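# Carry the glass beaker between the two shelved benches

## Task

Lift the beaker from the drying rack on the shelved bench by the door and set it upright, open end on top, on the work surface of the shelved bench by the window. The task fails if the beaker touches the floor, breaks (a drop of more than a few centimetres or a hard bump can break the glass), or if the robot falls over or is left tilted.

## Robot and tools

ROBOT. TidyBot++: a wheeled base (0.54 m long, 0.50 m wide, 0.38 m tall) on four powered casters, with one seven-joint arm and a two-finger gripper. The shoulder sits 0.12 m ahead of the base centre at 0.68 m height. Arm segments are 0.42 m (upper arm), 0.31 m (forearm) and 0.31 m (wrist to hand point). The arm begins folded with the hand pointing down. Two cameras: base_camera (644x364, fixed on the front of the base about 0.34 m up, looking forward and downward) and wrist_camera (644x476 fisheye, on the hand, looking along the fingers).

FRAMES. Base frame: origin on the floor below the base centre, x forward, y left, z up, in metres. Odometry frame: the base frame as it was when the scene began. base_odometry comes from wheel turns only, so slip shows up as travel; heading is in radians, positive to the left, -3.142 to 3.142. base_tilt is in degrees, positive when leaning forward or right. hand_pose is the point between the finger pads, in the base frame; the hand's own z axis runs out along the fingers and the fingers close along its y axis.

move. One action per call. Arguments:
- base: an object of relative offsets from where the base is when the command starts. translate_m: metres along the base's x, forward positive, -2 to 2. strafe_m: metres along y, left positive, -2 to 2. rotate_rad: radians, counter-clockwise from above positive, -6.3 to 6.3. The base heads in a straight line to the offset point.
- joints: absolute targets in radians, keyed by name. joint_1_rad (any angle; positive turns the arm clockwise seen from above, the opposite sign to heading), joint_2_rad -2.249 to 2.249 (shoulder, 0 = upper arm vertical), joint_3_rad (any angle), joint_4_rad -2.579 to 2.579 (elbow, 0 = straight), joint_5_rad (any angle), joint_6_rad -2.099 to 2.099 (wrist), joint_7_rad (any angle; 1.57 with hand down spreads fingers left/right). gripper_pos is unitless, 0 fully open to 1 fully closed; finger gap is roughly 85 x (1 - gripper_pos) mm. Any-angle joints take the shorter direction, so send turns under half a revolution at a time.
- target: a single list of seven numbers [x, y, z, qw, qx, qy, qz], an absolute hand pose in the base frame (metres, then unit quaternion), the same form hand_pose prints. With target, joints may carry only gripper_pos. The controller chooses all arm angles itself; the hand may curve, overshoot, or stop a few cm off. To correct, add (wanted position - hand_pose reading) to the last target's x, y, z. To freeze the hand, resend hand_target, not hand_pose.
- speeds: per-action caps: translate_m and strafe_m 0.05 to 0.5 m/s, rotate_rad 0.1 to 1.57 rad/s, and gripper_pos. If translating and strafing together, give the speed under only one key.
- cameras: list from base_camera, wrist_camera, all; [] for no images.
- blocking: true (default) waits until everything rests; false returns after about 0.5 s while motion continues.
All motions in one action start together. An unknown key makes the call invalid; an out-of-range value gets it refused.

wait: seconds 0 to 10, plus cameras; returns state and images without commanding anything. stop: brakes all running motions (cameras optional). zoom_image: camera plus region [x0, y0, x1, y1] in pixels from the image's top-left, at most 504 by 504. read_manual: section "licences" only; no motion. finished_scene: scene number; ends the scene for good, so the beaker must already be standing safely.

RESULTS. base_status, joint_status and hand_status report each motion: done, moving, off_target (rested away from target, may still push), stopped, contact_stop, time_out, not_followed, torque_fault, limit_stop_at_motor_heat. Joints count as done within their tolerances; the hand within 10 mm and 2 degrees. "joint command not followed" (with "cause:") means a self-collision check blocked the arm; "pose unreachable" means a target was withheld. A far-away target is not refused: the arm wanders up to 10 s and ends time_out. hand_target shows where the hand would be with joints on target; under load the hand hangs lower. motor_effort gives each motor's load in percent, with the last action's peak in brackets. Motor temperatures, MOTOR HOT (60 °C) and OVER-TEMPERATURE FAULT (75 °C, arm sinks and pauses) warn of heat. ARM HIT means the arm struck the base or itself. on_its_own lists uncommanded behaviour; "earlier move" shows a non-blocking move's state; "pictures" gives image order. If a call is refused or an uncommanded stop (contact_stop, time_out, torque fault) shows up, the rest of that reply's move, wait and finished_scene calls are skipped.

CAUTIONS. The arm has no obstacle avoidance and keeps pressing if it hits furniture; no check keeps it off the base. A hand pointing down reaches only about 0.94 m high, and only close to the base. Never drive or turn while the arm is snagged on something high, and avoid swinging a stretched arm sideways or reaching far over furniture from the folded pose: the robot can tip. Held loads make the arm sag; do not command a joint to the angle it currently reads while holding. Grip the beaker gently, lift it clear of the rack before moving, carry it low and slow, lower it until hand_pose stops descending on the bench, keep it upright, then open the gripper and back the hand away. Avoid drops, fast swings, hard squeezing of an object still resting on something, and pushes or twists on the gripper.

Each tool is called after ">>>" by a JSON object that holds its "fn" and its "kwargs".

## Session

>>> {"fn": "move", "kwargs": {"joints": {"joint_6_rad":0.55}}}

Scene clock: 2.00 s.
Motor temperatures (°C): [42 32 34 35 41 43 46]
move: done
base_odometry: x=+0.000 y=+0.000 heading=+0.000
base_tilt: forward=+0.8 right=-0.3
base_status: not commanded
joint_positions: joint_1_rad=+0.033 joint_2_rad=-0.370 joint_3_rad=+3.182 joint_4_rad=-2.500 joint_5_rad=-0.028 joint_6_rad=+0.497 joint_7_rad=+1.595 gripper_pos=+0.000
joint_status: all done
motor_effort: joint_1_rad=+0(1) joint_2_rad=-5(7) joint_3_rad=-1(2) joint_4_rad=+17(17) joint_5_rad=+0(1) joint_6_rad=+8(9) joint_7_rad=+0(1)
hand_pose: x=+0.5430 y=-0.0357 z=+0.8882 quat_wxyz=(+0.024, +0.728, -0.035, +0.684) (m; base frame)
hand_target: x=+0.5429 y=-0.0363 z=+0.9021 quat_wxyz=(+0.025, +0.711, -0.035, +0.702) (m; base frame)
hand_status: not commanded
pictures: base_camera, wrist_camera
camera_calibration:
wrist_camera: T_world_to_cam=[[-0.0768184, -0.997014, -0.00784734, 0.0147855], [-0.0228214, 0.00962678, -0.999693, 0.961424], [0.996784, -0.0766158, -0.0234927, -0.390207], [0, 0, 0, 1]] pos_world=[0.412029, -0.02441, 0.952078]

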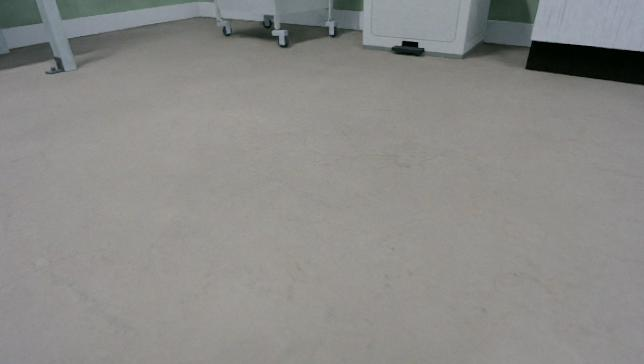

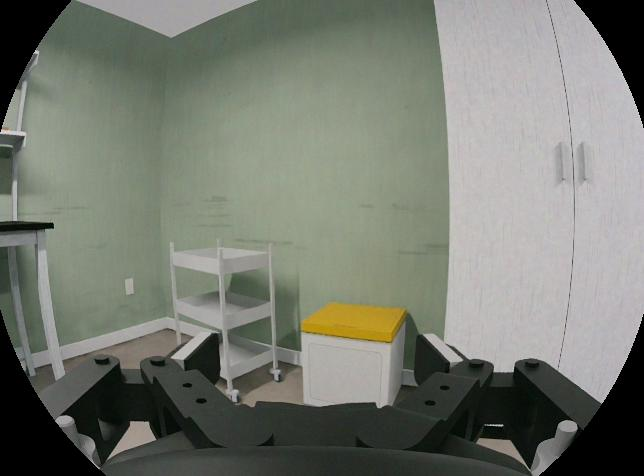

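>>> {"fn": "move", "kwargs": {"base": {"rotate_rad":-1.75}}}

>>> {"fn": "zoom_image", "kwargs": {"camera": "wrist_camera", "region": [150, 20, 450, 320]}}

Scene clock: 5.00 s.
Motor temperatures (°C): [42 32 34 35 41 43 46]
move: done
base_odometry: x=+0.000 y=+0.000 heading=-1.750
base_tilt: forward=+0.7 right=-0.3
base_status: done
joint_positions: joint_1_rad=+0.033 joint_2_rad=-0.370 joint_3_rad=+3.182 joint_4_rad=-2.500 joint_5_rad=-0.028 joint_6_rad=+0.498 joint_7_rad=+1.595 gripper_pos=+0.000
joint_status: not commanded
motor_effort: joint_1_rad=+0(1) joint_2_rad=-6(8) joint_3_rad=-1(2) joint_4_rad=+17(17) joint_5_rad=+0(1) joint_6_rad=+9(9) joint_7_rad=+0(1)
hand_pose: x=+0.5430 y=-0.0357 z=+0.8882 quat_wxyz=(+0.024, +0.728, -0.035, +0.684) (m; base frame)
hand_target: x=+0.5429 y=-0.0363 z=+0.9021 quat_wxyz=(+0.025, +0.711, -0.035, +0.702) (m; base frame)
hand_status: not commanded
pictures: base_camera, wrist_camera
camera_calibration:
wrist_camera: T_world_to_cam=[[-0.0768203, -0.997014, -0.00784683, 0.0147855], [-0.0227607, 0.00962165, -0.999695, 0.961411], [0.996785, -0.0766182, -0.0234319, -0.390263], [0, 0, 0, 1]] pos_world=[0.412026, -0.0244102, 0.952089]

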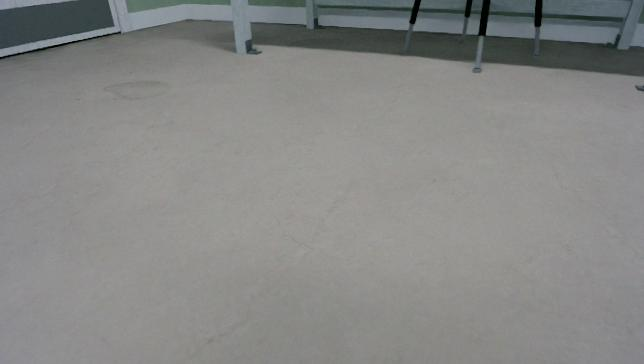

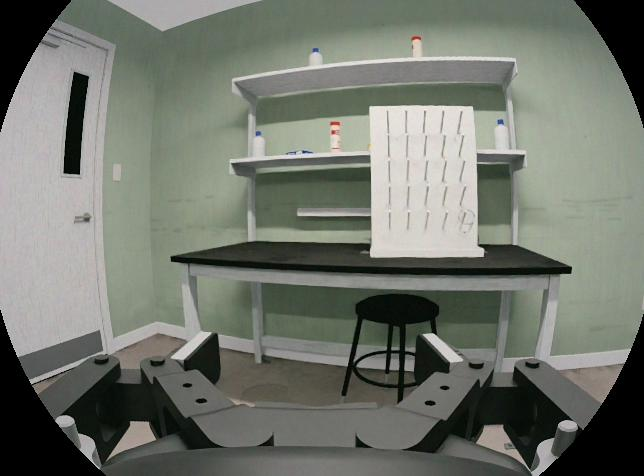

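Scaled by 1.680.

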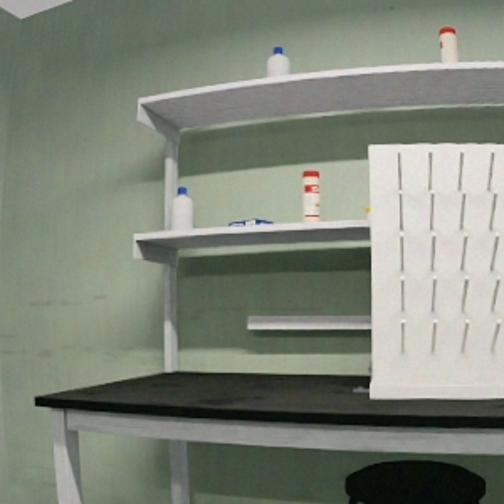

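>>> {"fn": "move", "kwargs": {"base": {"translate_m":0.468,"strafe_m":-0.177,"rotate_rad":-0.395}}}

>>> {"fn": "zoom_image", "kwargs": {"camera": "wrist_camera", "region": [250, 150, 450, 350]}}

Scene clock: 9.00 s.
Motor temperatures (°C): [42 32 34 35 41 43 46]
move: done
base_odometry: x=-0.258 y=-0.429 heading=-2.145
base_tilt: forward=+0.8 right=-0.2
base_status: done
joint_positions: joint_1_rad=+0.033 joint_2_rad=-0.365 joint_3_rad=+3.182 joint_4_rad=-2.500 joint_5_rad=-0.028 joint_6_rad=+0.499 joint_7_rad=+1.595 gripper_pos=+0.000
joint_status: not commanded
motor_effort: joint_1_rad=+0(1) joint_2_rad=-6(8) joint_3_rad=-1(2) joint_4_rad=+17(18) joint_5_rad=+0(1) joint_6_rad=+9(9) joint_7_rad=+0(1)
hand_pose: x=+0.5441 y=-0.0358 z=+0.8865 quat_wxyz=(+0.024, +0.729, -0.035, +0.683) (m; base frame)
hand_target: x=+0.5429 y=-0.0363 z=+0.9021 quat_wxyz=(+0.025, +0.711, -0.035, +0.702) (m; base frame)
hand_status: not commanded
pictures: base_camera, wrist_camera
camera_calibration:
wrist_camera: T_world_to_cam=[[-0.076921, -0.997008, -0.00759269, 0.0146274], [-0.0261942, 0.00963344, -0.99961, 0.961549], [0.996693, -0.0766921, -0.0268569, -0.388361], [0, 0, 0, 1]] pos_world=[0.413389, -0.0244636, 0.950855]

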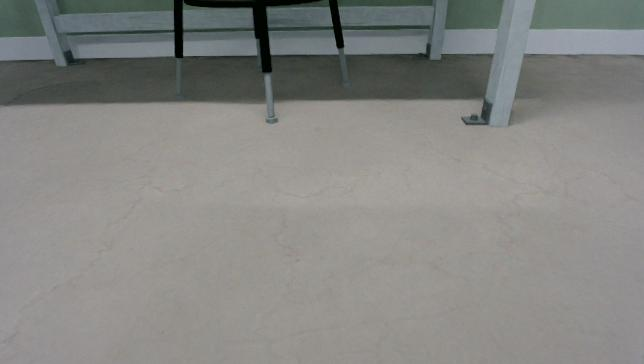

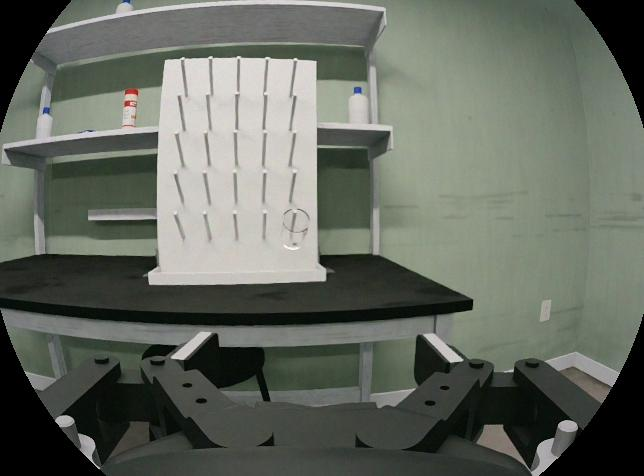

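Scaled by 2.520.

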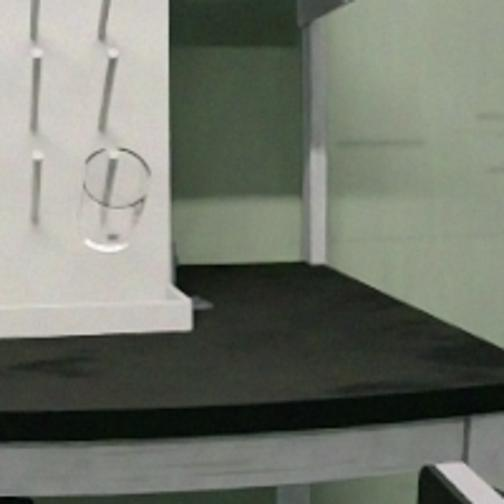

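>>> {"fn": "move", "kwargs": {"base": {"rotate_rad":0.15,"strafe_m":-0.4,"translate_m":-0.1}, "joints": {"joint_1_rad":0.9}}}

Scene clock: 16.37 s.
Motor temperatures (°C): [42 32 34 35 41 43 46]
move: done
base_odometry: x=-0.539 y=-0.128 heading=-1.994
base_tilt: forward=+0.7 right=-0.2
base_status: done
joint_positions: joint_1_rad=+0.885 joint_2_rad=-0.365 joint_3_rad=+3.182 joint_4_rad=-2.500 joint_5_rad=-0.028 joint_6_rad=+0.500 joint_7_rad=+1.595 gripper_pos=+0.000
joint_status: all done
motor_effort: joint_1_rad=+0(2) joint_2_rad=-6(8) joint_3_rad=-1(3) joint_4_rad=+17(17) joint_5_rad=+0(1) joint_6_rad=+8(9) joint_7_rad=+0(1)
hand_pose: x=+0.3719 y=-0.3436 z=+0.8866 quat_wxyz=(+0.304, +0.649, -0.333, +0.612) (m; base frame)
hand_target: x=+0.3655 y=-0.3468 z=+0.9021 quat_wxyz=(+0.317, +0.631, -0.331, +0.626) (m; base frame)
hand_status: not commanded
pictures: base_camera, wrist_camera
camera_calibration:
wrist_camera: T_world_to_cam=[[-0.801171, -0.598387, -0.00759165, 0.100813], [-0.00991872, 0.025962, -0.999614, 0.959601], [0.598353, -0.800787, -0.0267352, -0.341069], [0, 0, 0, 1]] pos_world=[0.294366, -0.237712, 0.950877]

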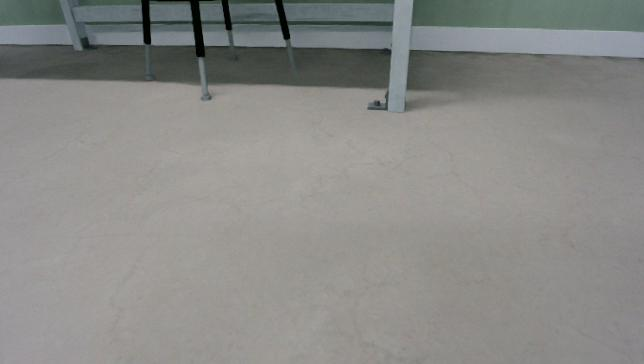

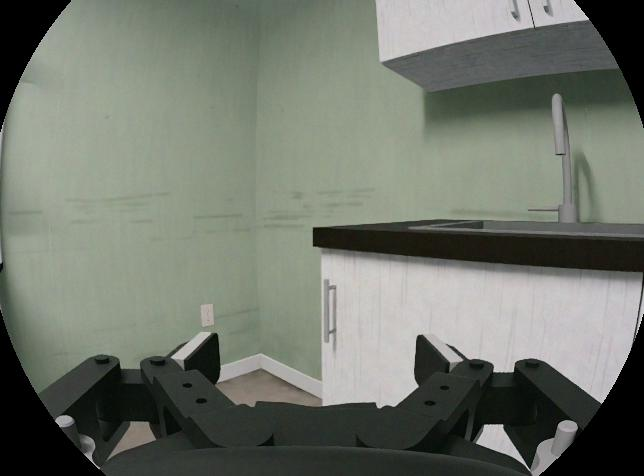

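>>> {"fn": "move", "kwargs": {"joints": {"joint_1_rad":0.2}}}

>>> {"fn": "move", "kwargs": {"joints": {"joint_1_rad":0.6}, "cameras": ["wrist_camera"]}}

Scene clock: 23.57 s.
Motor temperatures (°C): [42 32 34 35 41 43 46]
move: done
base_odometry: x=-0.539 y=-0.128 heading=-1.994
base_tilt: forward=+0.7 right=-0.2
base_status: not commanded
joint_positions: joint_1_rad=+0.215 joint_2_rad=-0.365 joint_3_rad=+3.182 joint_4_rad=-2.500 joint_5_rad=-0.028 joint_6_rad=+0.500 joint_7_rad=+1.595 gripper_pos=+0.000
joint_status: all done
motor_effort: joint_1_rad=+0(1) joint_2_rad=-5(7) joint_3_rad=+0(2) joint_4_rad=+17(17) joint_5_rad=-1(1) joint_6_rad=+9(9) joint_7_rad=-1(1)
hand_pose: x=+0.5307 y=-0.1121 z=+0.8866 quat_wxyz=(+0.086, +0.723, -0.101, +0.678) (m; base frame)
hand_target: x=+0.5309 y=-0.1064 z=+0.9021 quat_wxyz=(+0.083, +0.706, -0.094, +0.697) (m; base frame)
hand_status: not commanded
pictures: base_camera, wrist_camera
camera_calibration:
wrist_camera: T_world_to_cam=[[-0.255883, -0.966678, -0.00759165, 0.0359233], [-0.0239039, 0.0141778, -0.999614, 0.961265], [0.966412, -0.255603, -0.0267352, -0.384868], [0, 0, 0, 1]] pos_world=[0.404111, -0.0772756, 0.950877]

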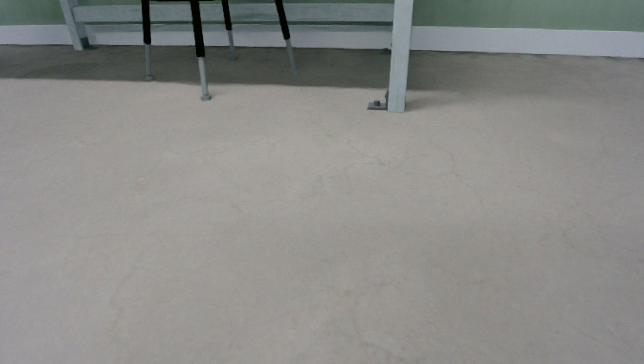

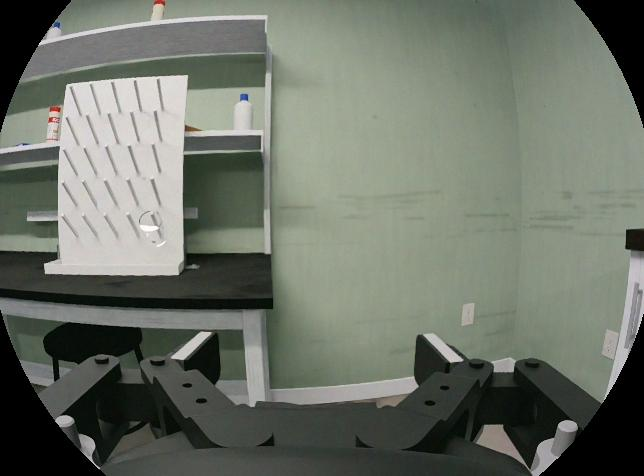

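Scene clock: 25.10 s.
Motor temperatures (°C): [42 32 34 35 41 43 46]
move: done
base_odometry: x=-0.539 y=-0.128 heading=-1.994
base_tilt: forward=+0.7 right=-0.3
base_status: not commanded
joint_positions: joint_1_rad=+0.586 joint_2_rad=-0.365 joint_3_rad=+3.182 joint_4_rad=-2.500 joint_5_rad=-0.028 joint_6_rad=+0.500 joint_7_rad=+1.595 gripper_pos=+0.000
joint_status: all done
motor_effort: joint_1_rad=+0(1) joint_2_rad=-6(7) joint_3_rad=-1(2) joint_4_rad=+17(17) joint_5_rad=+0(1) joint_6_rad=+8(9) joint_7_rad=-1(1)
hand_pose: x=+0.4619 y=-0.2538 z=+0.8866 quat_wxyz=(+0.209, +0.692, -0.233, +0.651) (m; base frame)
hand_target: x=+0.4570 y=-0.2584 z=+0.9021 quat_wxyz=(+0.220, +0.673, -0.233, +0.667) (m; base frame)
hand_status: not commanded
pictures: wrist_camera
camera_calibration:
wrist_camera: T_world_to_cam=[[-0.589222, -0.807935, -0.00759165, 0.0755907], [-0.0171299, 0.0218855, -0.999614, 0.960459], [0.807789, -0.588865, -0.0267352, -0.365992], [0, 0, 0, 1]] pos_world=[0.356637, -0.175467, 0.950877]

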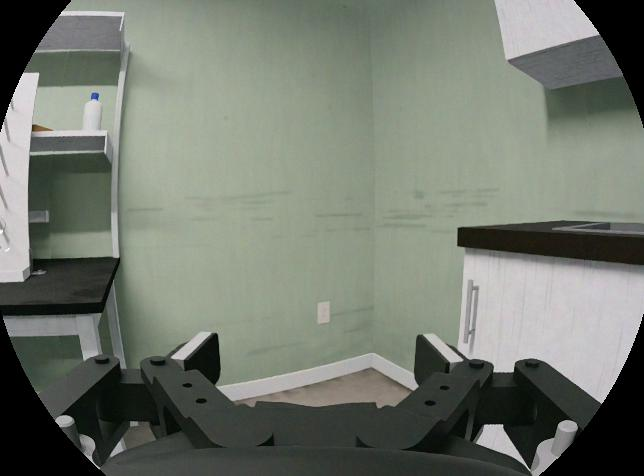

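>>> {"fn": "move", "kwargs": {"base": {"rotate_rad":1.571}, "joints": {"joint_1_rad":1.57}, "cameras": ["wrist_camera"]}}

>>> {"fn": "move", "kwargs": {"base": {"translate_m":-0.66}, "cameras": ["wrist_camera","base_camera"]}}

Scene clock: 30.83 s.
Motor temperatures (°C): [42 32 34 35 41 43 46]
move: done
base_odometry: x=-0.539 y=-0.128 heading=-0.424
base_tilt: forward=+0.7 right=-0.2
base_status: done
joint_positions: joint_1_rad=+1.554 joint_2_rad=-0.365 joint_3_rad=+3.182 joint_4_rad=-2.500 joint_5_rad=-0.028 joint_6_rad=+0.500 joint_7_rad=+1.595 gripper_pos=+0.000
joint_status: all done
motor_effort: joint_1_rad=+0(1) joint_2_rad=-6(7) joint_3_rad=-1(2) joint_4_rad=+17(17) joint_5_rad=+0(1) joint_6_rad=+9(9) joint_7_rad=+0(1)
hand_pose: x=+0.1041 y=-0.4264 z=+0.8866 quat_wxyz=(+0.488, +0.504, -0.528, +0.479) (m; base frame)
hand_target: x=+0.0969 y=-0.4249 z=+0.9021 quat_wxyz=(+0.506, +0.487, -0.520, +0.487) (m; base frame)
hand_status: not commanded
pictures: wrist_camera
camera_calibration:
wrist_camera: T_world_to_cam=[[-0.999585, 0.0277734, -0.00759165, 0.124424], [0.00832859, 0.0265149, -0.999614, 0.957429], [-0.0275614, -0.999263, -0.0267352, -0.266585], [0, 0, 0, 1]] pos_world=[0.109051, -0.29523, 0.950877]

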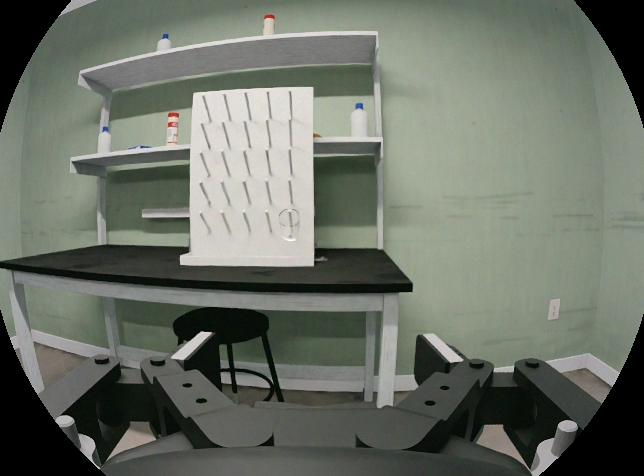

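Scene clock: 35.67 s.
Motor temperatures (°C): [42 32 34 35 41 43 46]
move: time_out
base_odometry: x=-1.046 y=+0.101 heading=-0.408
base_tilt: forward=+0.8 right=-0.2
base_status: translate_m time_out (by the wheels' count: -0.556 of -0.660)
joint_positions: joint_1_rad=+1.571 joint_2_rad=-0.364 joint_3_rad=+3.188 joint_4_rad=-2.496 joint_5_rad=-0.030 joint_6_rad=+0.507 joint_7_rad=+1.595 gripper_pos=+0.000
joint_status: not commanded
motor_effort: joint_1_rad=+0(5) joint_2_rad=-5(25) joint_3_rad=-2(10) joint_4_rad=+17(22) joint_5_rad=+0(4) joint_6_rad=+8(10) joint_7_rad=-1(1)
hand_pose: x=+0.0938 y=-0.4270 z=+0.8907 quat_wxyz=(+0.496, +0.494, -0.532, +0.476) (m; base frame)
hand_target: x=+0.0969 y=-0.4249 z=+0.9021 quat_wxyz=(+0.506, +0.487, -0.520, +0.487) (m; base frame)
hand_status: not commanded
pictures: base_camera, wrist_camera
camera_calibration:
wrist_camera: T_world_to_cam=[[-0.998621, 0.0512598, -0.0113732, 0.127388], [0.0121987, 0.0158197, -0.9998, 0.956904], [-0.0510697, -0.99856, -0.0164232, -0.274077], [0, 0, 0, 1]] pos_world=[0.101542, -0.295351, 0.953661]

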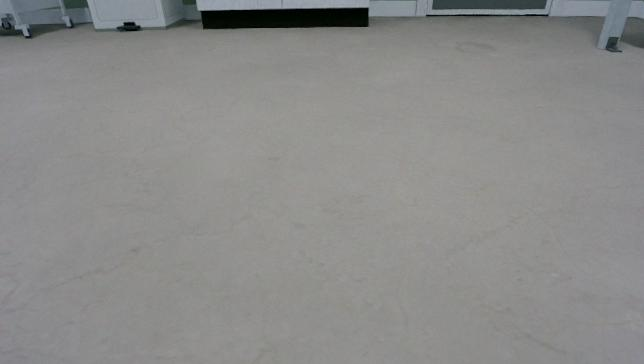

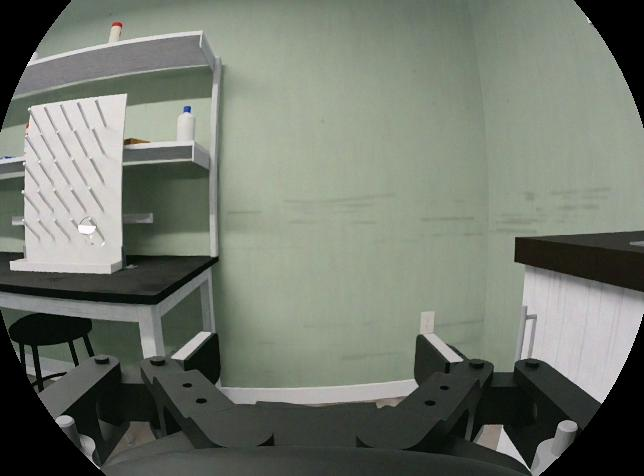

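>>> {"fn": "move", "kwargs": {"base": {"translate_m":0.15}, "cameras": []}}

>>> {"fn": "move", "kwargs": {"base": {"rotate_rad":-0.58}, "cameras": ["wrist_camera"]}}

>>> {"fn": "move", "kwargs": {"base": {"translate_m":0.419,"strafe_m":-0.386}, "cameras": ["wrist_camera"]}}

Scene clock: 41.07 s.
Motor temperatures (°C): [41 32 34 35 41 43 46]
move: done
base_odometry: x=-0.908 y=+0.041 heading=-0.408
base_tilt: forward=+0.8 right=-0.3
base_status: done
joint_positions: joint_1_rad=+1.571 joint_2_rad=-0.364 joint_3_rad=+3.188 joint_4_rad=-2.496 joint_5_rad=-0.030 joint_6_rad=+0.507 joint_7_rad=+1.595 gripper_pos=+0.000
joint_status: not commanded
motor_effort: joint_1_rad=+0(1) joint_2_rad=-6(7) joint_3_rad=-1(3) joint_4_rad=+17(17) joint_5_rad=-1(1) joint_6_rad=+9(9) joint_7_rad=+0(1)
hand_pose: x=+0.0938 y=-0.4270 z=+0.8907 quat_wxyz=(+0.496, +0.494, -0.532, +0.476) (m; base frame)
hand_target: x=+0.0969 y=-0.4249 z=+0.9021 quat_wxyz=(+0.506, +0.487, -0.520, +0.487) (m; base frame)
hand_status: not commanded
pictures: none
No camera images: "cameras" was empty.

Scene clock: 42.57 s.
Motor temperatures (°C): [41 32 34 35 41 43 46]
move: done
base_odometry: x=-0.908 y=+0.041 heading=-0.988
base_tilt: forward=+0.7 right=-0.2
base_status: done
joint_positions: joint_1_rad=+1.571 joint_2_rad=-0.364 joint_3_rad=+3.188 joint_4_rad=-2.496 joint_5_rad=-0.030 joint_6_rad=+0.507 joint_7_rad=+1.595 gripper_pos=+0.000
joint_status: not commanded
motor_effort: joint_1_rad=+0(1) joint_2_rad=-6(8) joint_3_rad=-1(2) joint_4_rad=+17(17) joint_5_rad=+0(1) joint_6_rad=+8(9) joint_7_rad=+0(1)
hand_pose: x=+0.0938 y=-0.4270 z=+0.8907 quat_wxyz=(+0.496, +0.494, -0.532, +0.476) (m; base frame)
hand_target: x=+0.0969 y=-0.4249 z=+0.9021 quat_wxyz=(+0.506, +0.487, -0.520, +0.487) (m; base frame)
hand_status: not commanded
pictures: wrist_camera
camera_calibration:
wrist_camera: T_world_to_cam=[[-0.998628, 0.0511227, -0.0113209, 0.127353], [0.0121442, 0.0158214, -0.999801, 0.956911], [-0.0509334, -0.998567, -0.0164205, -0.274094], [0, 0, 0, 1]] pos_world=[0.101597, -0.295351, 0.953661]

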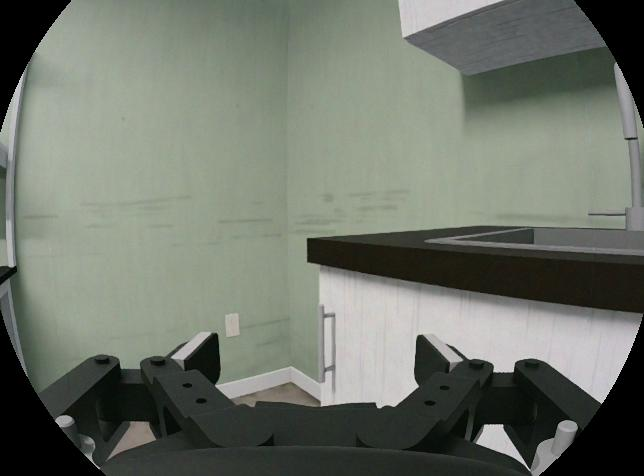

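Scene clock: 45.17 s.
Motor temperatures (°C): [41 32 34 35 41 43 46]
move: done
base_odometry: x=-1.000 y=-0.521 heading=-0.988
base_tilt: forward=+0.7 right=-0.3
base_status: done
joint_positions: joint_1_rad=+1.571 joint_2_rad=-0.365 joint_3_rad=+3.188 joint_4_rad=-2.496 joint_5_rad=-0.030 joint_6_rad=+0.507 joint_7_rad=+1.595 gripper_pos=+0.000
joint_status: not commanded
motor_effort: joint_1_rad=+0(1) joint_2_rad=-5(9) joint_3_rad=-1(2) joint_4_rad=+17(17) joint_5_rad=+0(1) joint_6_rad=+9(9) joint_7_rad=-1(1)
hand_pose: x=+0.0938 y=-0.4267 z=+0.8913 quat_wxyz=(+0.496, +0.494, -0.532, +0.477) (m; base frame)
hand_target: x=+0.0969 y=-0.4249 z=+0.9021 quat_wxyz=(+0.506, +0.487, -0.520, +0.487) (m; base frame)
hand_status: not commanded
pictures: wrist_camera
camera_calibration:
wrist_camera: T_world_to_cam=[[-0.998628, 0.0511064, -0.0113948, 0.127404], [0.0121444, 0.0143816, -0.999823, 0.956925], [-0.0509334, -0.99859, -0.0149826, -0.275074], [0, 0, 0, 1]] pos_world=[0.101597, -0.29496, 0.954086]

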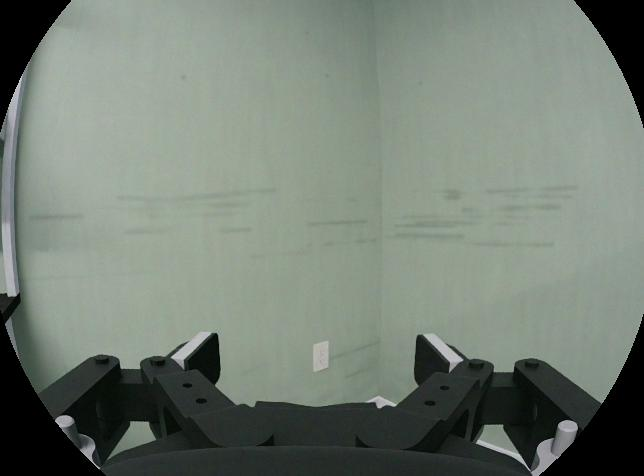

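>>> {"fn": "move", "kwargs": {"base": {"strafe_m":-0.8}, "speeds": {"strafe_m":0.3}, "cameras": ["wrist_camera","base_camera"]}}

Scene clock: 49.23 s.
Motor temperatures (°C): [41 32 34 35 41 43 46]
move: done
base_odometry: x=-1.668 y=-0.962 heading=-0.988
base_tilt: forward=+0.7 right=-0.2
base_status: done
joint_positions: joint_1_rad=+1.571 joint_2_rad=-0.366 joint_3_rad=+3.188 joint_4_rad=-2.496 joint_5_rad=-0.030 joint_6_rad=+0.507 joint_7_rad=+1.595 gripper_pos=+0.000
joint_status: not commanded
motor_effort: joint_1_rad=+0(1) joint_2_rad=-6(8) joint_3_rad=-1(2) joint_4_rad=+17(18) joint_5_rad=+0(1) joint_6_rad=+8(9) joint_7_rad=+0(1)
hand_pose: x=+0.0938 y=-0.4266 z=+0.8915 quat_wxyz=(+0.496, +0.494, -0.532, +0.477) (m; base frame)
hand_target: x=+0.0969 y=-0.4249 z=+0.9021 quat_wxyz=(+0.506, +0.487, -0.520, +0.487) (m; base frame)
hand_status: not commanded
pictures: base_camera, wrist_camera
camera_calibration:
wrist_camera: T_world_to_cam=[[-0.998628, 0.0511007, -0.0114204, 0.127421], [0.0121445, 0.0138821, -0.99983, 0.95693], [-0.0509334, -0.998597, -0.0144837, -0.275414], [0, 0, 0, 1]] pos_world=[0.101597, -0.294823, 0.954234]

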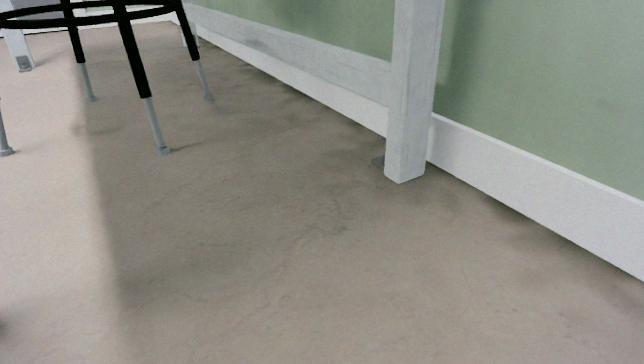

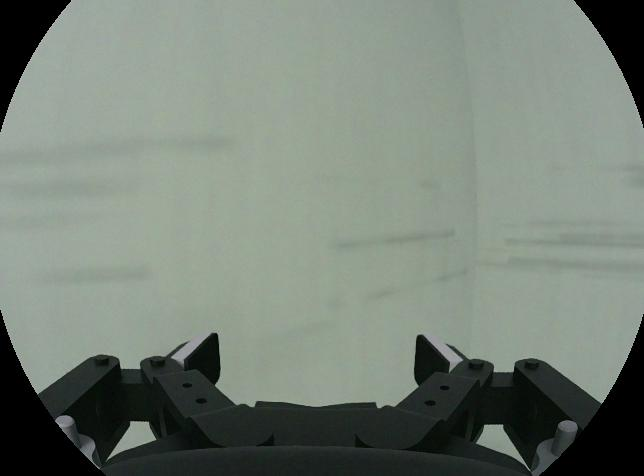

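>>> {"fn": "move", "kwargs": {"base": {"rotate_rad":0.564}, "joints": {"joint_1_rad":0.012}, "cameras": ["wrist_camera"]}}

>>> {"fn": "move", "kwargs": {"base": {"translate_m":-0.1}, "joints": {"joint_2_rad":0.29,"joint_3_rad":3.115,"joint_4_rad":-1.909,"joint_5_rad":-0.01,"joint_6_rad":0.66,"joint_7_rad":2.44}}}

Scene clock: 53.63 s.
Motor temperatures (°C): [41 32 34 35 41 43 46]
move: done
base_odometry: x=-1.668 y=-0.962 heading=-0.424
base_tilt: forward=+0.8 right=-0.3
base_status: done
joint_positions: joint_1_rad=+0.027 joint_2_rad=-0.366 joint_3_rad=+3.188 joint_4_rad=-2.496 joint_5_rad=-0.030 joint_6_rad=+0.507 joint_7_rad=+1.595 gripper_pos=+0.000
joint_status: all done
motor_effort: joint_1_rad=+0(2) joint_2_rad=-6(7) joint_3_rad=-1(3) joint_4_rad=+17(17) joint_5_rad=+0(1) joint_6_rad=+9(9) joint_7_rad=+0(1)
hand_pose: x=+0.5448 y=-0.0366 z=+0.8915 quat_wxyz=(+0.023, +0.725, -0.037, +0.688) (m; base frame)
hand_target: x=+0.5435 y=-0.0275 z=+0.9021 quat_wxyz=(+0.018, +0.711, -0.028, +0.702) (m; base frame)
hand_status: not commanded
pictures: wrist_camera
camera_calibration:
wrist_camera: T_world_to_cam=[[-0.077815, -0.996902, -0.0114204, 0.0178442], [-0.0135521, 0.0125118, -0.99983, 0.959988], [0.996876, -0.077647, -0.0144837, -0.400104], [0, 0, 0, 1]] pos_world=[0.413252, -0.0252891, 0.954234]

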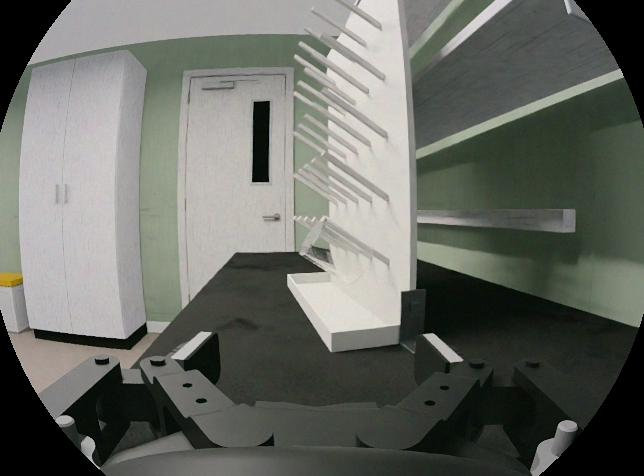

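Scene clock: 55.90 s.
Motor temperatures (°C): [41 32 34 36 41 43 46]
move: done
base_odometry: x=-1.759 y=-0.920 heading=-0.423
base_tilt: forward=+0.7 right=-0.3
base_status: done
joint_positions: joint_1_rad=+0.026 joint_2_rad=+0.280 joint_3_rad=+3.139 joint_4_rad=-1.924 joint_5_rad=-0.030 joint_6_rad=+0.605 joint_7_rad=+2.362 gripper_pos=+0.000
joint_status: all done
motor_effort: joint_1_rad=+0(1) joint_2_rad=-27(29) joint_3_rad=-1(2) joint_4_rad=+16(19) joint_5_rad=-1(2) joint_6_rad=+9(10) joint_7_rad=+0(2)
hand_pose: x=+0.7997 y=-0.0199 z=+0.8913 quat_wxyz=(+0.273, +0.670, +0.255, +0.641) (m; base frame)
hand_target: x=+0.8044 y=+0.0069 z=+0.9103 quat_wxyz=(+0.295, +0.632, +0.290, +0.655) (m; base frame)
hand_status: not commanded
pictures: base_camera, wrist_camera
camera_calibration:
wrist_camera: T_world_to_cam=[[-0.00251341, -0.7164, 0.697685, -0.632348], [-0.00979562, -0.697636, -0.716385, 0.693216], [0.999949, -0.00863483, -0.00526414, -0.662211], [0, 0, 0, 1]] pos_world=[0.667378, 0.0248807, 0.934303]

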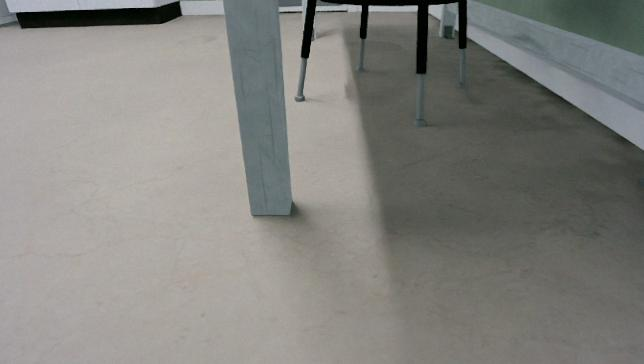

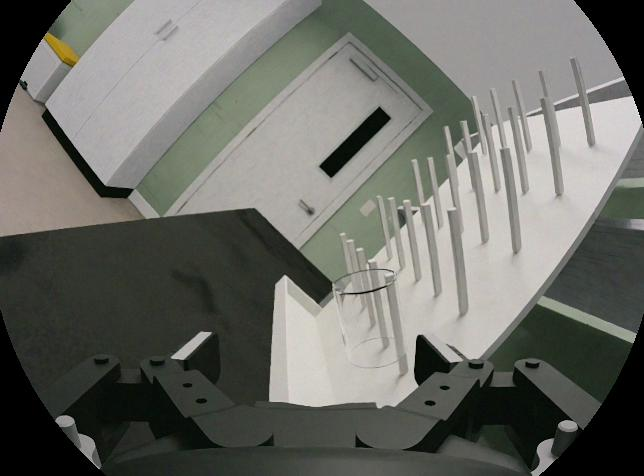

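>>> {"fn": "move", "kwargs": {"base": {"strafe_m":-0.062}, "joints": {"joint_7_rad":2.58}, "cameras": ["wrist_camera"]}}

>>> {"fn": "move", "kwargs": {"base": {"translate_m":0.1}, "speeds": {"translate_m":0.15}, "cameras": ["wrist_camera"]}}

Scene clock: 59.73 s.
Motor temperatures (°C): [41 32 34 36 41 43 46]
move: done
base_odometry: x=-1.785 y=-0.977 heading=-0.424
base_tilt: forward=+0.8 right=-0.3
base_status: done
joint_positions: joint_1_rad=+0.019 joint_2_rad=+0.280 joint_3_rad=+3.130 joint_4_rad=-1.923 joint_5_rad=-0.030 joint_6_rad=+0.607 joint_7_rad=+2.524 gripper_pos=+0.000
joint_status: all done
motor_effort: joint_1_rad=+0(3) joint_2_rad=-27(28) joint_3_rad=-1(3) joint_4_rad=+16(17) joint_5_rad=-1(1) joint_6_rad=+9(9) joint_7_rad=+0(2)
hand_pose: x=+0.8000 y=-0.0098 z=+0.8922 quat_wxyz=(+0.319, +0.645, +0.312, +0.620) (m; base frame)
hand_target: x=+0.8044 y=+0.0069 z=+0.9103 quat_wxyz=(+0.340, +0.611, +0.334, +0.633) (m; base frame)
hand_status: not commanded
pictures: wrist_camera
camera_calibration:
wrist_camera: T_world_to_cam=[[0.0128355, -0.595978, 0.802899, -0.73073], [0.00321262, -0.802936, -0.596057, 0.582105], [0.999912, 0.0102301, -0.0083914, -0.659397], [0, 0, 0, 1]] pos_world=[0.666849, 0.0386405, 0.928136]

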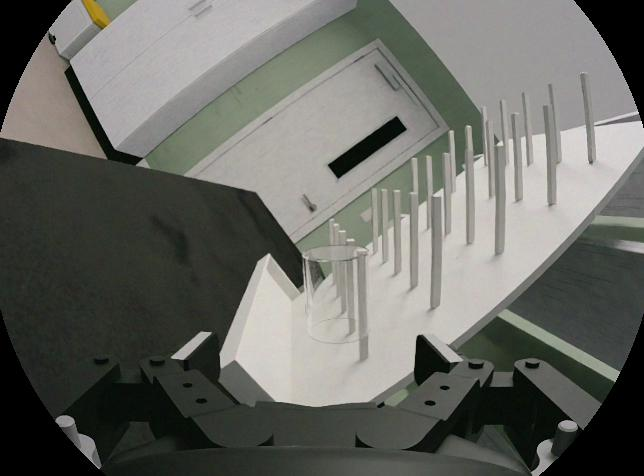

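Scene clock: 61.03 s.
Motor temperatures (°C): [41 32 34 36 41 43 46]
move: done
base_odometry: x=-1.693 y=-1.018 heading=-0.424
base_tilt: forward=+0.8 right=-0.3
base_status: done
joint_positions: joint_1_rad=+0.019 joint_2_rad=+0.285 joint_3_rad=+3.130 joint_4_rad=-1.919 joint_5_rad=-0.030 joint_6_rad=+0.608 joint_7_rad=+2.524 gripper_pos=+0.000
joint_status: not commanded
motor_effort: joint_1_rad=+0(1) joint_2_rad=-26(30) joint_3_rad=-1(2) joint_4_rad=+16(17) joint_5_rad=-1(1) joint_6_rad=+9(9) joint_7_rad=+0(1)
hand_pose: x=+0.8017 y=-0.0099 z=+0.8917 quat_wxyz=(+0.320, +0.645, +0.312, +0.621) (m; base frame)
hand_target: x=+0.8044 y=+0.0069 z=+0.9103 quat_wxyz=(+0.340, +0.611, +0.334, +0.633) (m; base frame)
hand_status: not commanded
pictures: wrist_camera
camera_calibration:
wrist_camera: T_world_to_cam=[[0.01235, -0.595997, 0.802892, -0.729971], [0.00351655, -0.802922, -0.596073, 0.581535], [0.999918, 0.0101849, -0.00782028, -0.661604], [0, 0, 0, 1]] pos_world=[0.668519, 0.0386051, 0.927551]

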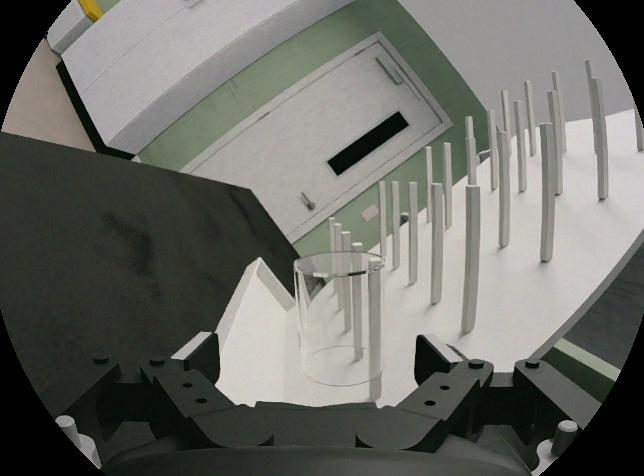

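>>> {"fn": "move", "kwargs": {"base": {"strafe_m":-0.023}, "speeds": {"strafe_m":0.15}, "cameras": []}}

>>> {"fn": "move", "kwargs": {"base": {"translate_m":0.09}, "speeds": {"translate_m":0.15}, "cameras": ["wrist_camera"]}}

Scene clock: 63.07 s.
Motor temperatures (°C): [41 32 34 36 41 43 46]
move: done
base_odometry: x=-1.703 y=-1.040 heading=-0.424
base_tilt: forward=+0.8 right=-0.2
base_status: done
joint_positions: joint_1_rad=+0.018 joint_2_rad=+0.285 joint_3_rad=+3.129 joint_4_rad=-1.919 joint_5_rad=-0.030 joint_6_rad=+0.608 joint_7_rad=+2.524 gripper_pos=+0.000
joint_status: not commanded
motor_effort: joint_1_rad=+0(2) joint_2_rad=-27(28) joint_3_rad=-1(3) joint_4_rad=+16(17) joint_5_rad=-1(1) joint_6_rad=+9(9) joint_7_rad=+0(1)
hand_pose: x=+0.8017 y=-0.0087 z=+0.8918 quat_wxyz=(+0.319, +0.644, +0.312, +0.621) (m; base frame)
hand_target: x=+0.8044 y=+0.0069 z=+0.9103 quat_wxyz=(+0.340, +0.611, +0.334, +0.633) (m; base frame)
hand_status: not commanded
pictures: none
No camera images: "cameras" was empty.

Scene clock: 64.30 s.
Motor temperatures (°C): [41 32 34 36 41 43 46]
move: done
base_odometry: x=-1.620 y=-1.077 heading=-0.424
base_tilt: forward=+0.8 right=-0.2
base_status: done
joint_positions: joint_1_rad=+0.018 joint_2_rad=+0.287 joint_3_rad=+3.129 joint_4_rad=-1.918 joint_5_rad=-0.030 joint_6_rad=+0.609 joint_7_rad=+2.524 gripper_pos=+0.000
joint_status: not commanded
motor_effort: joint_1_rad=+0(1) joint_2_rad=-26(30) joint_3_rad=-1(2) joint_4_rad=+16(17) joint_5_rad=-1(1) joint_6_rad=+8(9) joint_7_rad=+0(1)
hand_pose: x=+0.8024 y=-0.0087 z=+0.8915 quat_wxyz=(+0.319, +0.644, +0.312, +0.621) (m; base frame)
hand_target: x=+0.8044 y=+0.0069 z=+0.9103 quat_wxyz=(+0.340, +0.611, +0.334, +0.633) (m; base frame)
hand_status: not commanded
pictures: wrist_camera
camera_calibration:
wrist_camera: T_world_to_cam=[[0.0128105, -0.596168, 0.802758, -0.729354], [0.00541464, -0.80277, -0.596264, 0.581001], [0.999903, 0.0119851, -0.00705587, -0.663031], [0, 0, 0, 1]] pos_world=[0.669165, 0.0395388, 0.927246]

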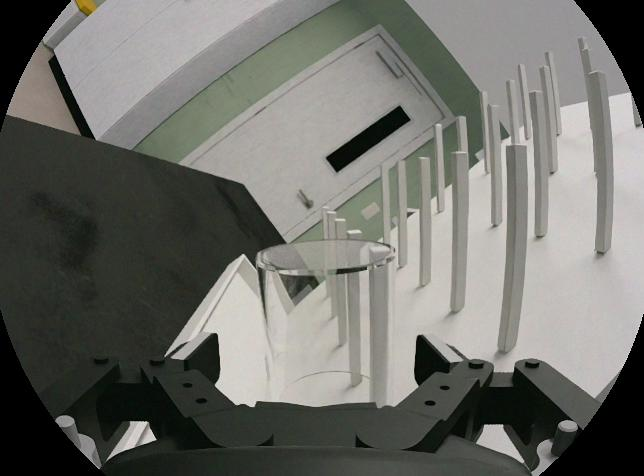

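>>> {"fn": "move", "kwargs": {"base": {"strafe_m":-0.006}, "speeds": {"strafe_m":0.1}, "cameras": []}}

>>> {"fn": "move", "kwargs": {"base": {"translate_m":0.05}, "speeds": {"translate_m":0.1}, "cameras": ["wrist_camera"]}}

Scene clock: 65.67 s.
Motor temperatures (°C): [41 32 34 36 41 43 46]
move: done
base_odometry: x=-1.623 y=-1.082 heading=-0.424
base_tilt: forward=+0.8 right=-0.3
base_status: done
joint_positions: joint_1_rad=+0.016 joint_2_rad=+0.287 joint_3_rad=+3.129 joint_4_rad=-1.918 joint_5_rad=-0.030 joint_6_rad=+0.609 joint_7_rad=+2.524 gripper_pos=+0.000
joint_status: not commanded
motor_effort: joint_1_rad=-1(3) joint_2_rad=-27(28) joint_3_rad=-2(3) joint_4_rad=+16(17) joint_5_rad=-1(1) joint_6_rad=+9(9) joint_7_rad=+0(1)
hand_pose: x=+0.8024 y=-0.0076 z=+0.8915 quat_wxyz=(+0.318, +0.644, +0.313, +0.621) (m; base frame)
hand_target: x=+0.8044 y=+0.0069 z=+0.9103 quat_wxyz=(+0.340, +0.611, +0.334, +0.633) (m; base frame)
hand_status: not commanded
pictures: none
No camera images: "cameras" was empty.

Scene clock: 66.70 s.
Motor temperatures (°C): [41 32 34 36 41 43 46]
move: done
base_odometry: x=-1.577 y=-1.103 heading=-0.424
base_tilt: forward=+0.8 right=-0.3
base_status: done
joint_positions: joint_1_rad=+0.016 joint_2_rad=+0.289 joint_3_rad=+3.129 joint_4_rad=-1.917 joint_5_rad=-0.030 joint_6_rad=+0.610 joint_7_rad=+2.524 gripper_pos=+0.000
joint_status: not commanded
motor_effort: joint_1_rad=+0(1) joint_2_rad=-27(29) joint_3_rad=-1(2) joint_4_rad=+16(17) joint_5_rad=-1(1) joint_6_rad=+8(9) joint_7_rad=+0(1)
hand_pose: x=+0.8029 y=-0.0076 z=+0.8909 quat_wxyz=(+0.318, +0.644, +0.313, +0.621) (m; base frame)
hand_target: x=+0.8044 y=+0.0069 z=+0.9103 quat_wxyz=(+0.340, +0.611, +0.334, +0.633) (m; base frame)
hand_status: not commanded
pictures: wrist_camera
camera_calibration:
wrist_camera: T_world_to_cam=[[0.0142493, -0.596272, 0.802656, -0.729288], [0.00639123, -0.802667, -0.596394, 0.580844], [0.999878, 0.0136281, -0.0076265, -0.662987], [0, 0, 0, 1]] pos_world=[0.669586, 0.0404049, 0.926722]

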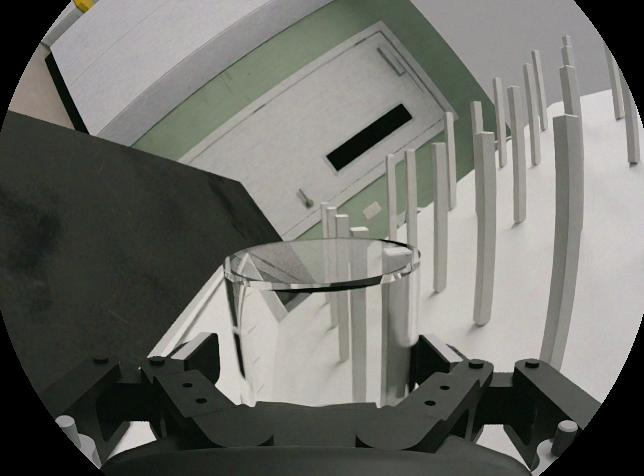

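>>> {"fn": "move", "kwargs": {"joints": {"gripper_pos":0.22}, "cameras": ["wrist_camera"]}}

Scene clock: 67.77 s.
Motor temperatures (°C): [41 32 34 36 41 43 46]
move: done
base_odometry: x=-1.577 y=-1.103 heading=-0.424
base_tilt: forward=+0.8 right=-0.3
base_status: not commanded
joint_positions: joint_1_rad=+0.018 joint_2_rad=+0.290 joint_3_rad=+3.129 joint_4_rad=-1.913 joint_5_rad=-0.030 joint_6_rad=+0.619 joint_7_rad=+2.524 gripper_pos=+0.208
joint_status: all done
motor_effort: joint_1_rad=-1(3) joint_2_rad=-27(28) joint_3_rad=-2(4) joint_4_rad=+17(17) joint_5_rad=+0(1) joint_6_rad=+9(10) joint_7_rad=-1(1)
hand_pose: x=+0.8038 y=-0.0088 z=+0.8953 quat_wxyz=(+0.321, +0.640, +0.310, +0.625) (m; base frame)
hand_target: x=+0.8044 y=+0.0069 z=+0.9103 quat_wxyz=(+0.340, +0.611, +0.334, +0.633) (m; base frame)
hand_status: not commanded
pictures: wrist_camera
camera_calibration:
wrist_camera: T_world_to_cam=[[0.00342625, -0.596162, 0.802857, -0.725004], [0.0122146, -0.802777, -0.596155, 0.577662], [0.99992, 0.0118491, 0.00453136, -0.674766], [0, 0, 0, 1]] pos_world=[0.67014, 0.0395086, 0.929508]

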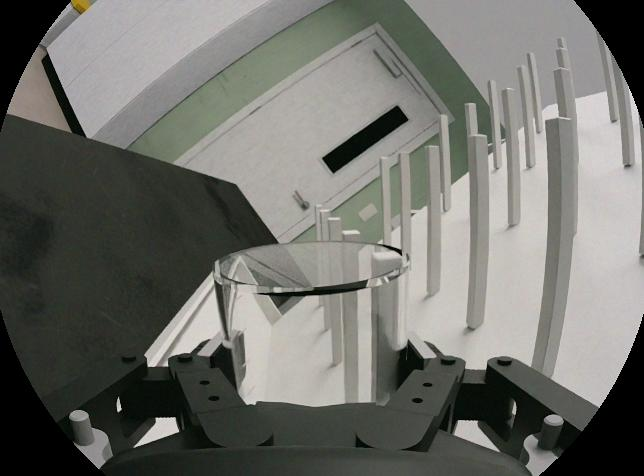

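>>> {"fn": "move", "kwargs": {"joints": {"gripper_pos":0.3}, "cameras": []}}

>>> {"fn": "move", "kwargs": {"joints": {"gripper_pos":0.36}, "cameras": ["wrist_camera"]}}

Scene clock: 69.07 s.
Motor temperatures (°C): [41 32 34 36 41 43 46]
move: off_target
base_odometry: x=-1.577 y=-1.103 heading=-0.424
base_tilt: forward=+0.8 right=-0.3
base_status: not commanded
joint_positions: joint_1_rad=+0.018 joint_2_rad=+0.290 joint_3_rad=+3.129 joint_4_rad=-1.913 joint_5_rad=-0.030 joint_6_rad=+0.619 joint_7_rad=+2.524 gripper_pos=+0.223
joint_status: gripper_pos off_target (ended at +0.223, target +0.300)
motor_effort: joint_1_rad=-1(1) joint_2_rad=-26(28) joint_3_rad=-1(2) joint_4_rad=+16(17) joint_5_rad=-1(1) joint_6_rad=+9(9) joint_7_rad=-1(1)
hand_pose: x=+0.8038 y=-0.0087 z=+0.8953 quat_wxyz=(+0.321, +0.640, +0.311, +0.625) (m; base frame)
hand_target: x=+0.8044 y=+0.0069 z=+0.9103 quat_wxyz=(+0.340, +0.611, +0.334, +0.633) (m; base frame)
hand_status: not commanded
pictures: none
No camera images: "cameras" was empty.

Scene clock: 69.53 s.
Motor temperatures (°C): [41 32 34 36 41 43 46]
move: off_target
base_odometry: x=-1.577 y=-1.103 heading=-0.424
base_tilt: forward=+0.8 right=-0.3
base_status: not commanded
joint_positions: joint_1_rad=+0.018 joint_2_rad=+0.290 joint_3_rad=+3.129 joint_4_rad=-1.913 joint_5_rad=-0.030 joint_6_rad=+0.619 joint_7_rad=+2.524 gripper_pos=+0.223
joint_status: gripper_pos off_target (ended at +0.223, target +0.360)
motor_effort: joint_1_rad=+0(1) joint_2_rad=-27(27) joint_3_rad=-1(2) joint_4_rad=+17(17) joint_5_rad=-1(1) joint_6_rad=+9(9) joint_7_rad=-1(1)
hand_pose: x=+0.8038 y=-0.0087 z=+0.8953 quat_wxyz=(+0.321, +0.640, +0.311, +0.625) (m; base frame)
hand_target: x=+0.8044 y=+0.0069 z=+0.9103 quat_wxyz=(+0.340, +0.611, +0.334, +0.633) (m; base frame)
hand_status: not commanded
pictures: wrist_camera
camera_calibration:
wrist_camera: T_world_to_cam=[[0.0035024, -0.596162, 0.802856, -0.725013], [0.0122678, -0.802775, -0.596155, 0.577656], [0.999919, 0.0119373, 0.00450198, -0.674746], [0, 0, 0, 1]] pos_world=[0.670144, 0.039557, 0.929492]

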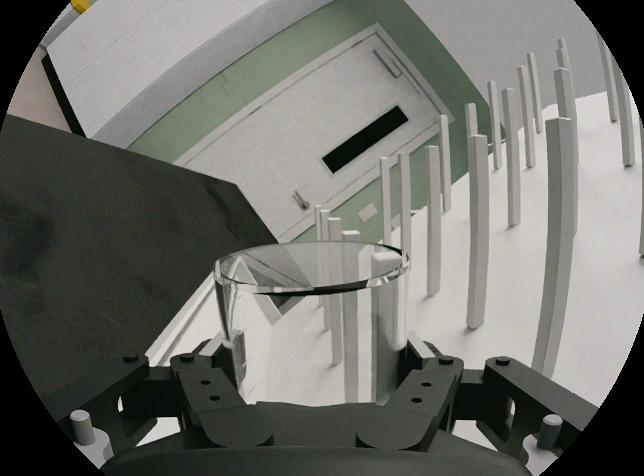

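>>> {"fn": "move", "kwargs": {"joints": {"joint_2_rad":0.2547,"joint_4_rad":-1.863,"joint_6_rad":0.578}, "cameras": ["wrist_camera"]}}

Scene clock: 74.97 s.
Motor temperatures (°C): [41 32 34 36 41 43 46]
move: done
base_odometry: x=-1.577 y=-1.103 heading=-0.424
base_tilt: forward=+0.8 right=-0.2
base_status: not commanded
joint_positions: joint_1_rad=+0.018 joint_2_rad=+0.289 joint_3_rad=+3.129 joint_4_rad=-1.878 joint_5_rad=-0.030 joint_6_rad=+0.588 joint_7_rad=+2.524 gripper_pos=+0.223
joint_status: all done
motor_effort: joint_1_rad=+0(1) joint_2_rad=-30(30) joint_3_rad=-2(2) joint_4_rad=+18(19) joint_5_rad=-1(1) joint_6_rad=+10(11) joint_7_rad=+0(1)
hand_pose: x=+0.8101 y=-0.0085 z=+0.9062 quat_wxyz=(+0.321, +0.639, +0.310, +0.627) (m; base frame)
hand_target: x=+0.8043 y=+0.0073 z=+0.9353 quat_wxyz=(+0.340, +0.610, +0.334, +0.633) (m; base frame)
hand_status: not commanded
pictures: wrist_camera
camera_calibration:
wrist_camera: T_world_to_cam=[[-0.000159914, -0.596561, 0.802568, -0.730518], [0.0159136, -0.802468, -0.596483, 0.581596], [0.999873, 0.0126764, 0.00962176, -0.685711], [0, 0, 0, 1]] pos_world=[0.676252, 0.0396061, 0.9398]

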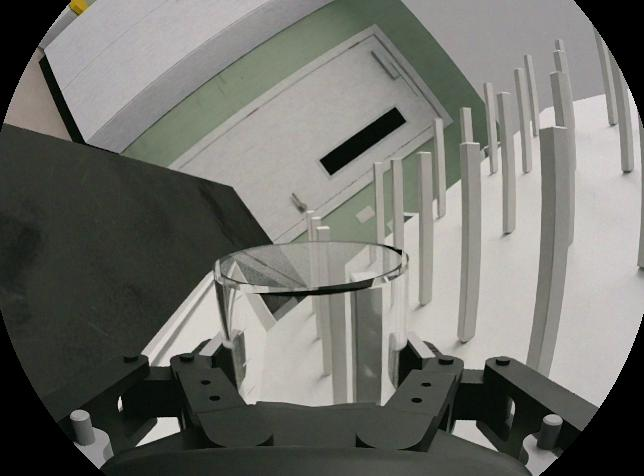

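>>> {"fn": "move", "kwargs": {"base": {"strafe_m":0.03}, "joints": {"joint_2_rad":0.2248,"joint_4_rad":-1.812,"joint_6_rad":0.497}, "speeds": {"strafe_m":0.1}, "cameras": ["wrist_camera"]}}

Scene clock: 76.47 s.
Motor temperatures (°C): [41 32 34 36 41 43 46]
move: done
base_odometry: x=-1.565 y=-1.075 heading=-0.424
base_tilt: forward=+0.8 right=-0.3
base_status: done
joint_positions: joint_1_rad=+0.011 joint_2_rad=+0.265 joint_3_rad=+3.126 joint_4_rad=-1.827 joint_5_rad=-0.030 joint_6_rad=+0.532 joint_7_rad=+2.524 gripper_pos=+0.223
joint_status: all done
motor_effort: joint_1_rad=+0(3) joint_2_rad=-28(30) joint_3_rad=-1(3) joint_4_rad=+18(19) joint_5_rad=-1(1) joint_6_rad=+10(11) joint_7_rad=-1(1)
hand_pose: x=+0.8128 y=-0.0018 z=+0.9353 quat_wxyz=(+0.320, +0.631, +0.310, +0.635) (m; base frame)
hand_target: x=+0.8044 y=+0.0077 z=+0.9605 quat_wxyz=(+0.340, +0.610, +0.335, +0.633) (m; base frame)
hand_status: not commanded
pictures: wrist_camera
camera_calibration:
wrist_camera: T_world_to_cam=[[-0.00959531, -0.597609, 0.80173, -0.741345], [0.0363426, -0.801446, -0.596963, 0.58815], [0.999293, 0.0234089, 0.0294088, -0.706802], [0, 0, 0, 1]] pos_world=[0.677814, 0.0448809, 0.966249]

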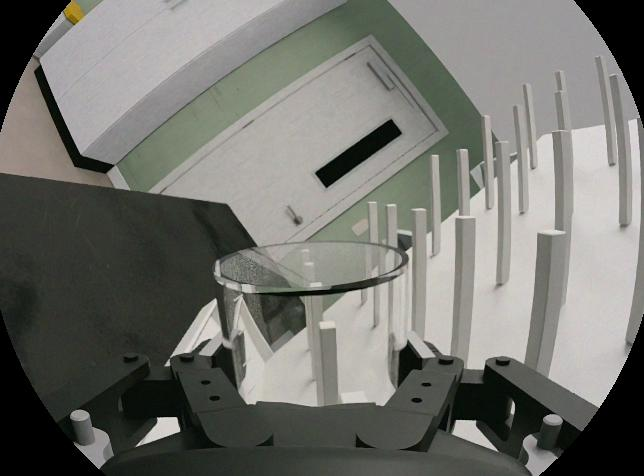

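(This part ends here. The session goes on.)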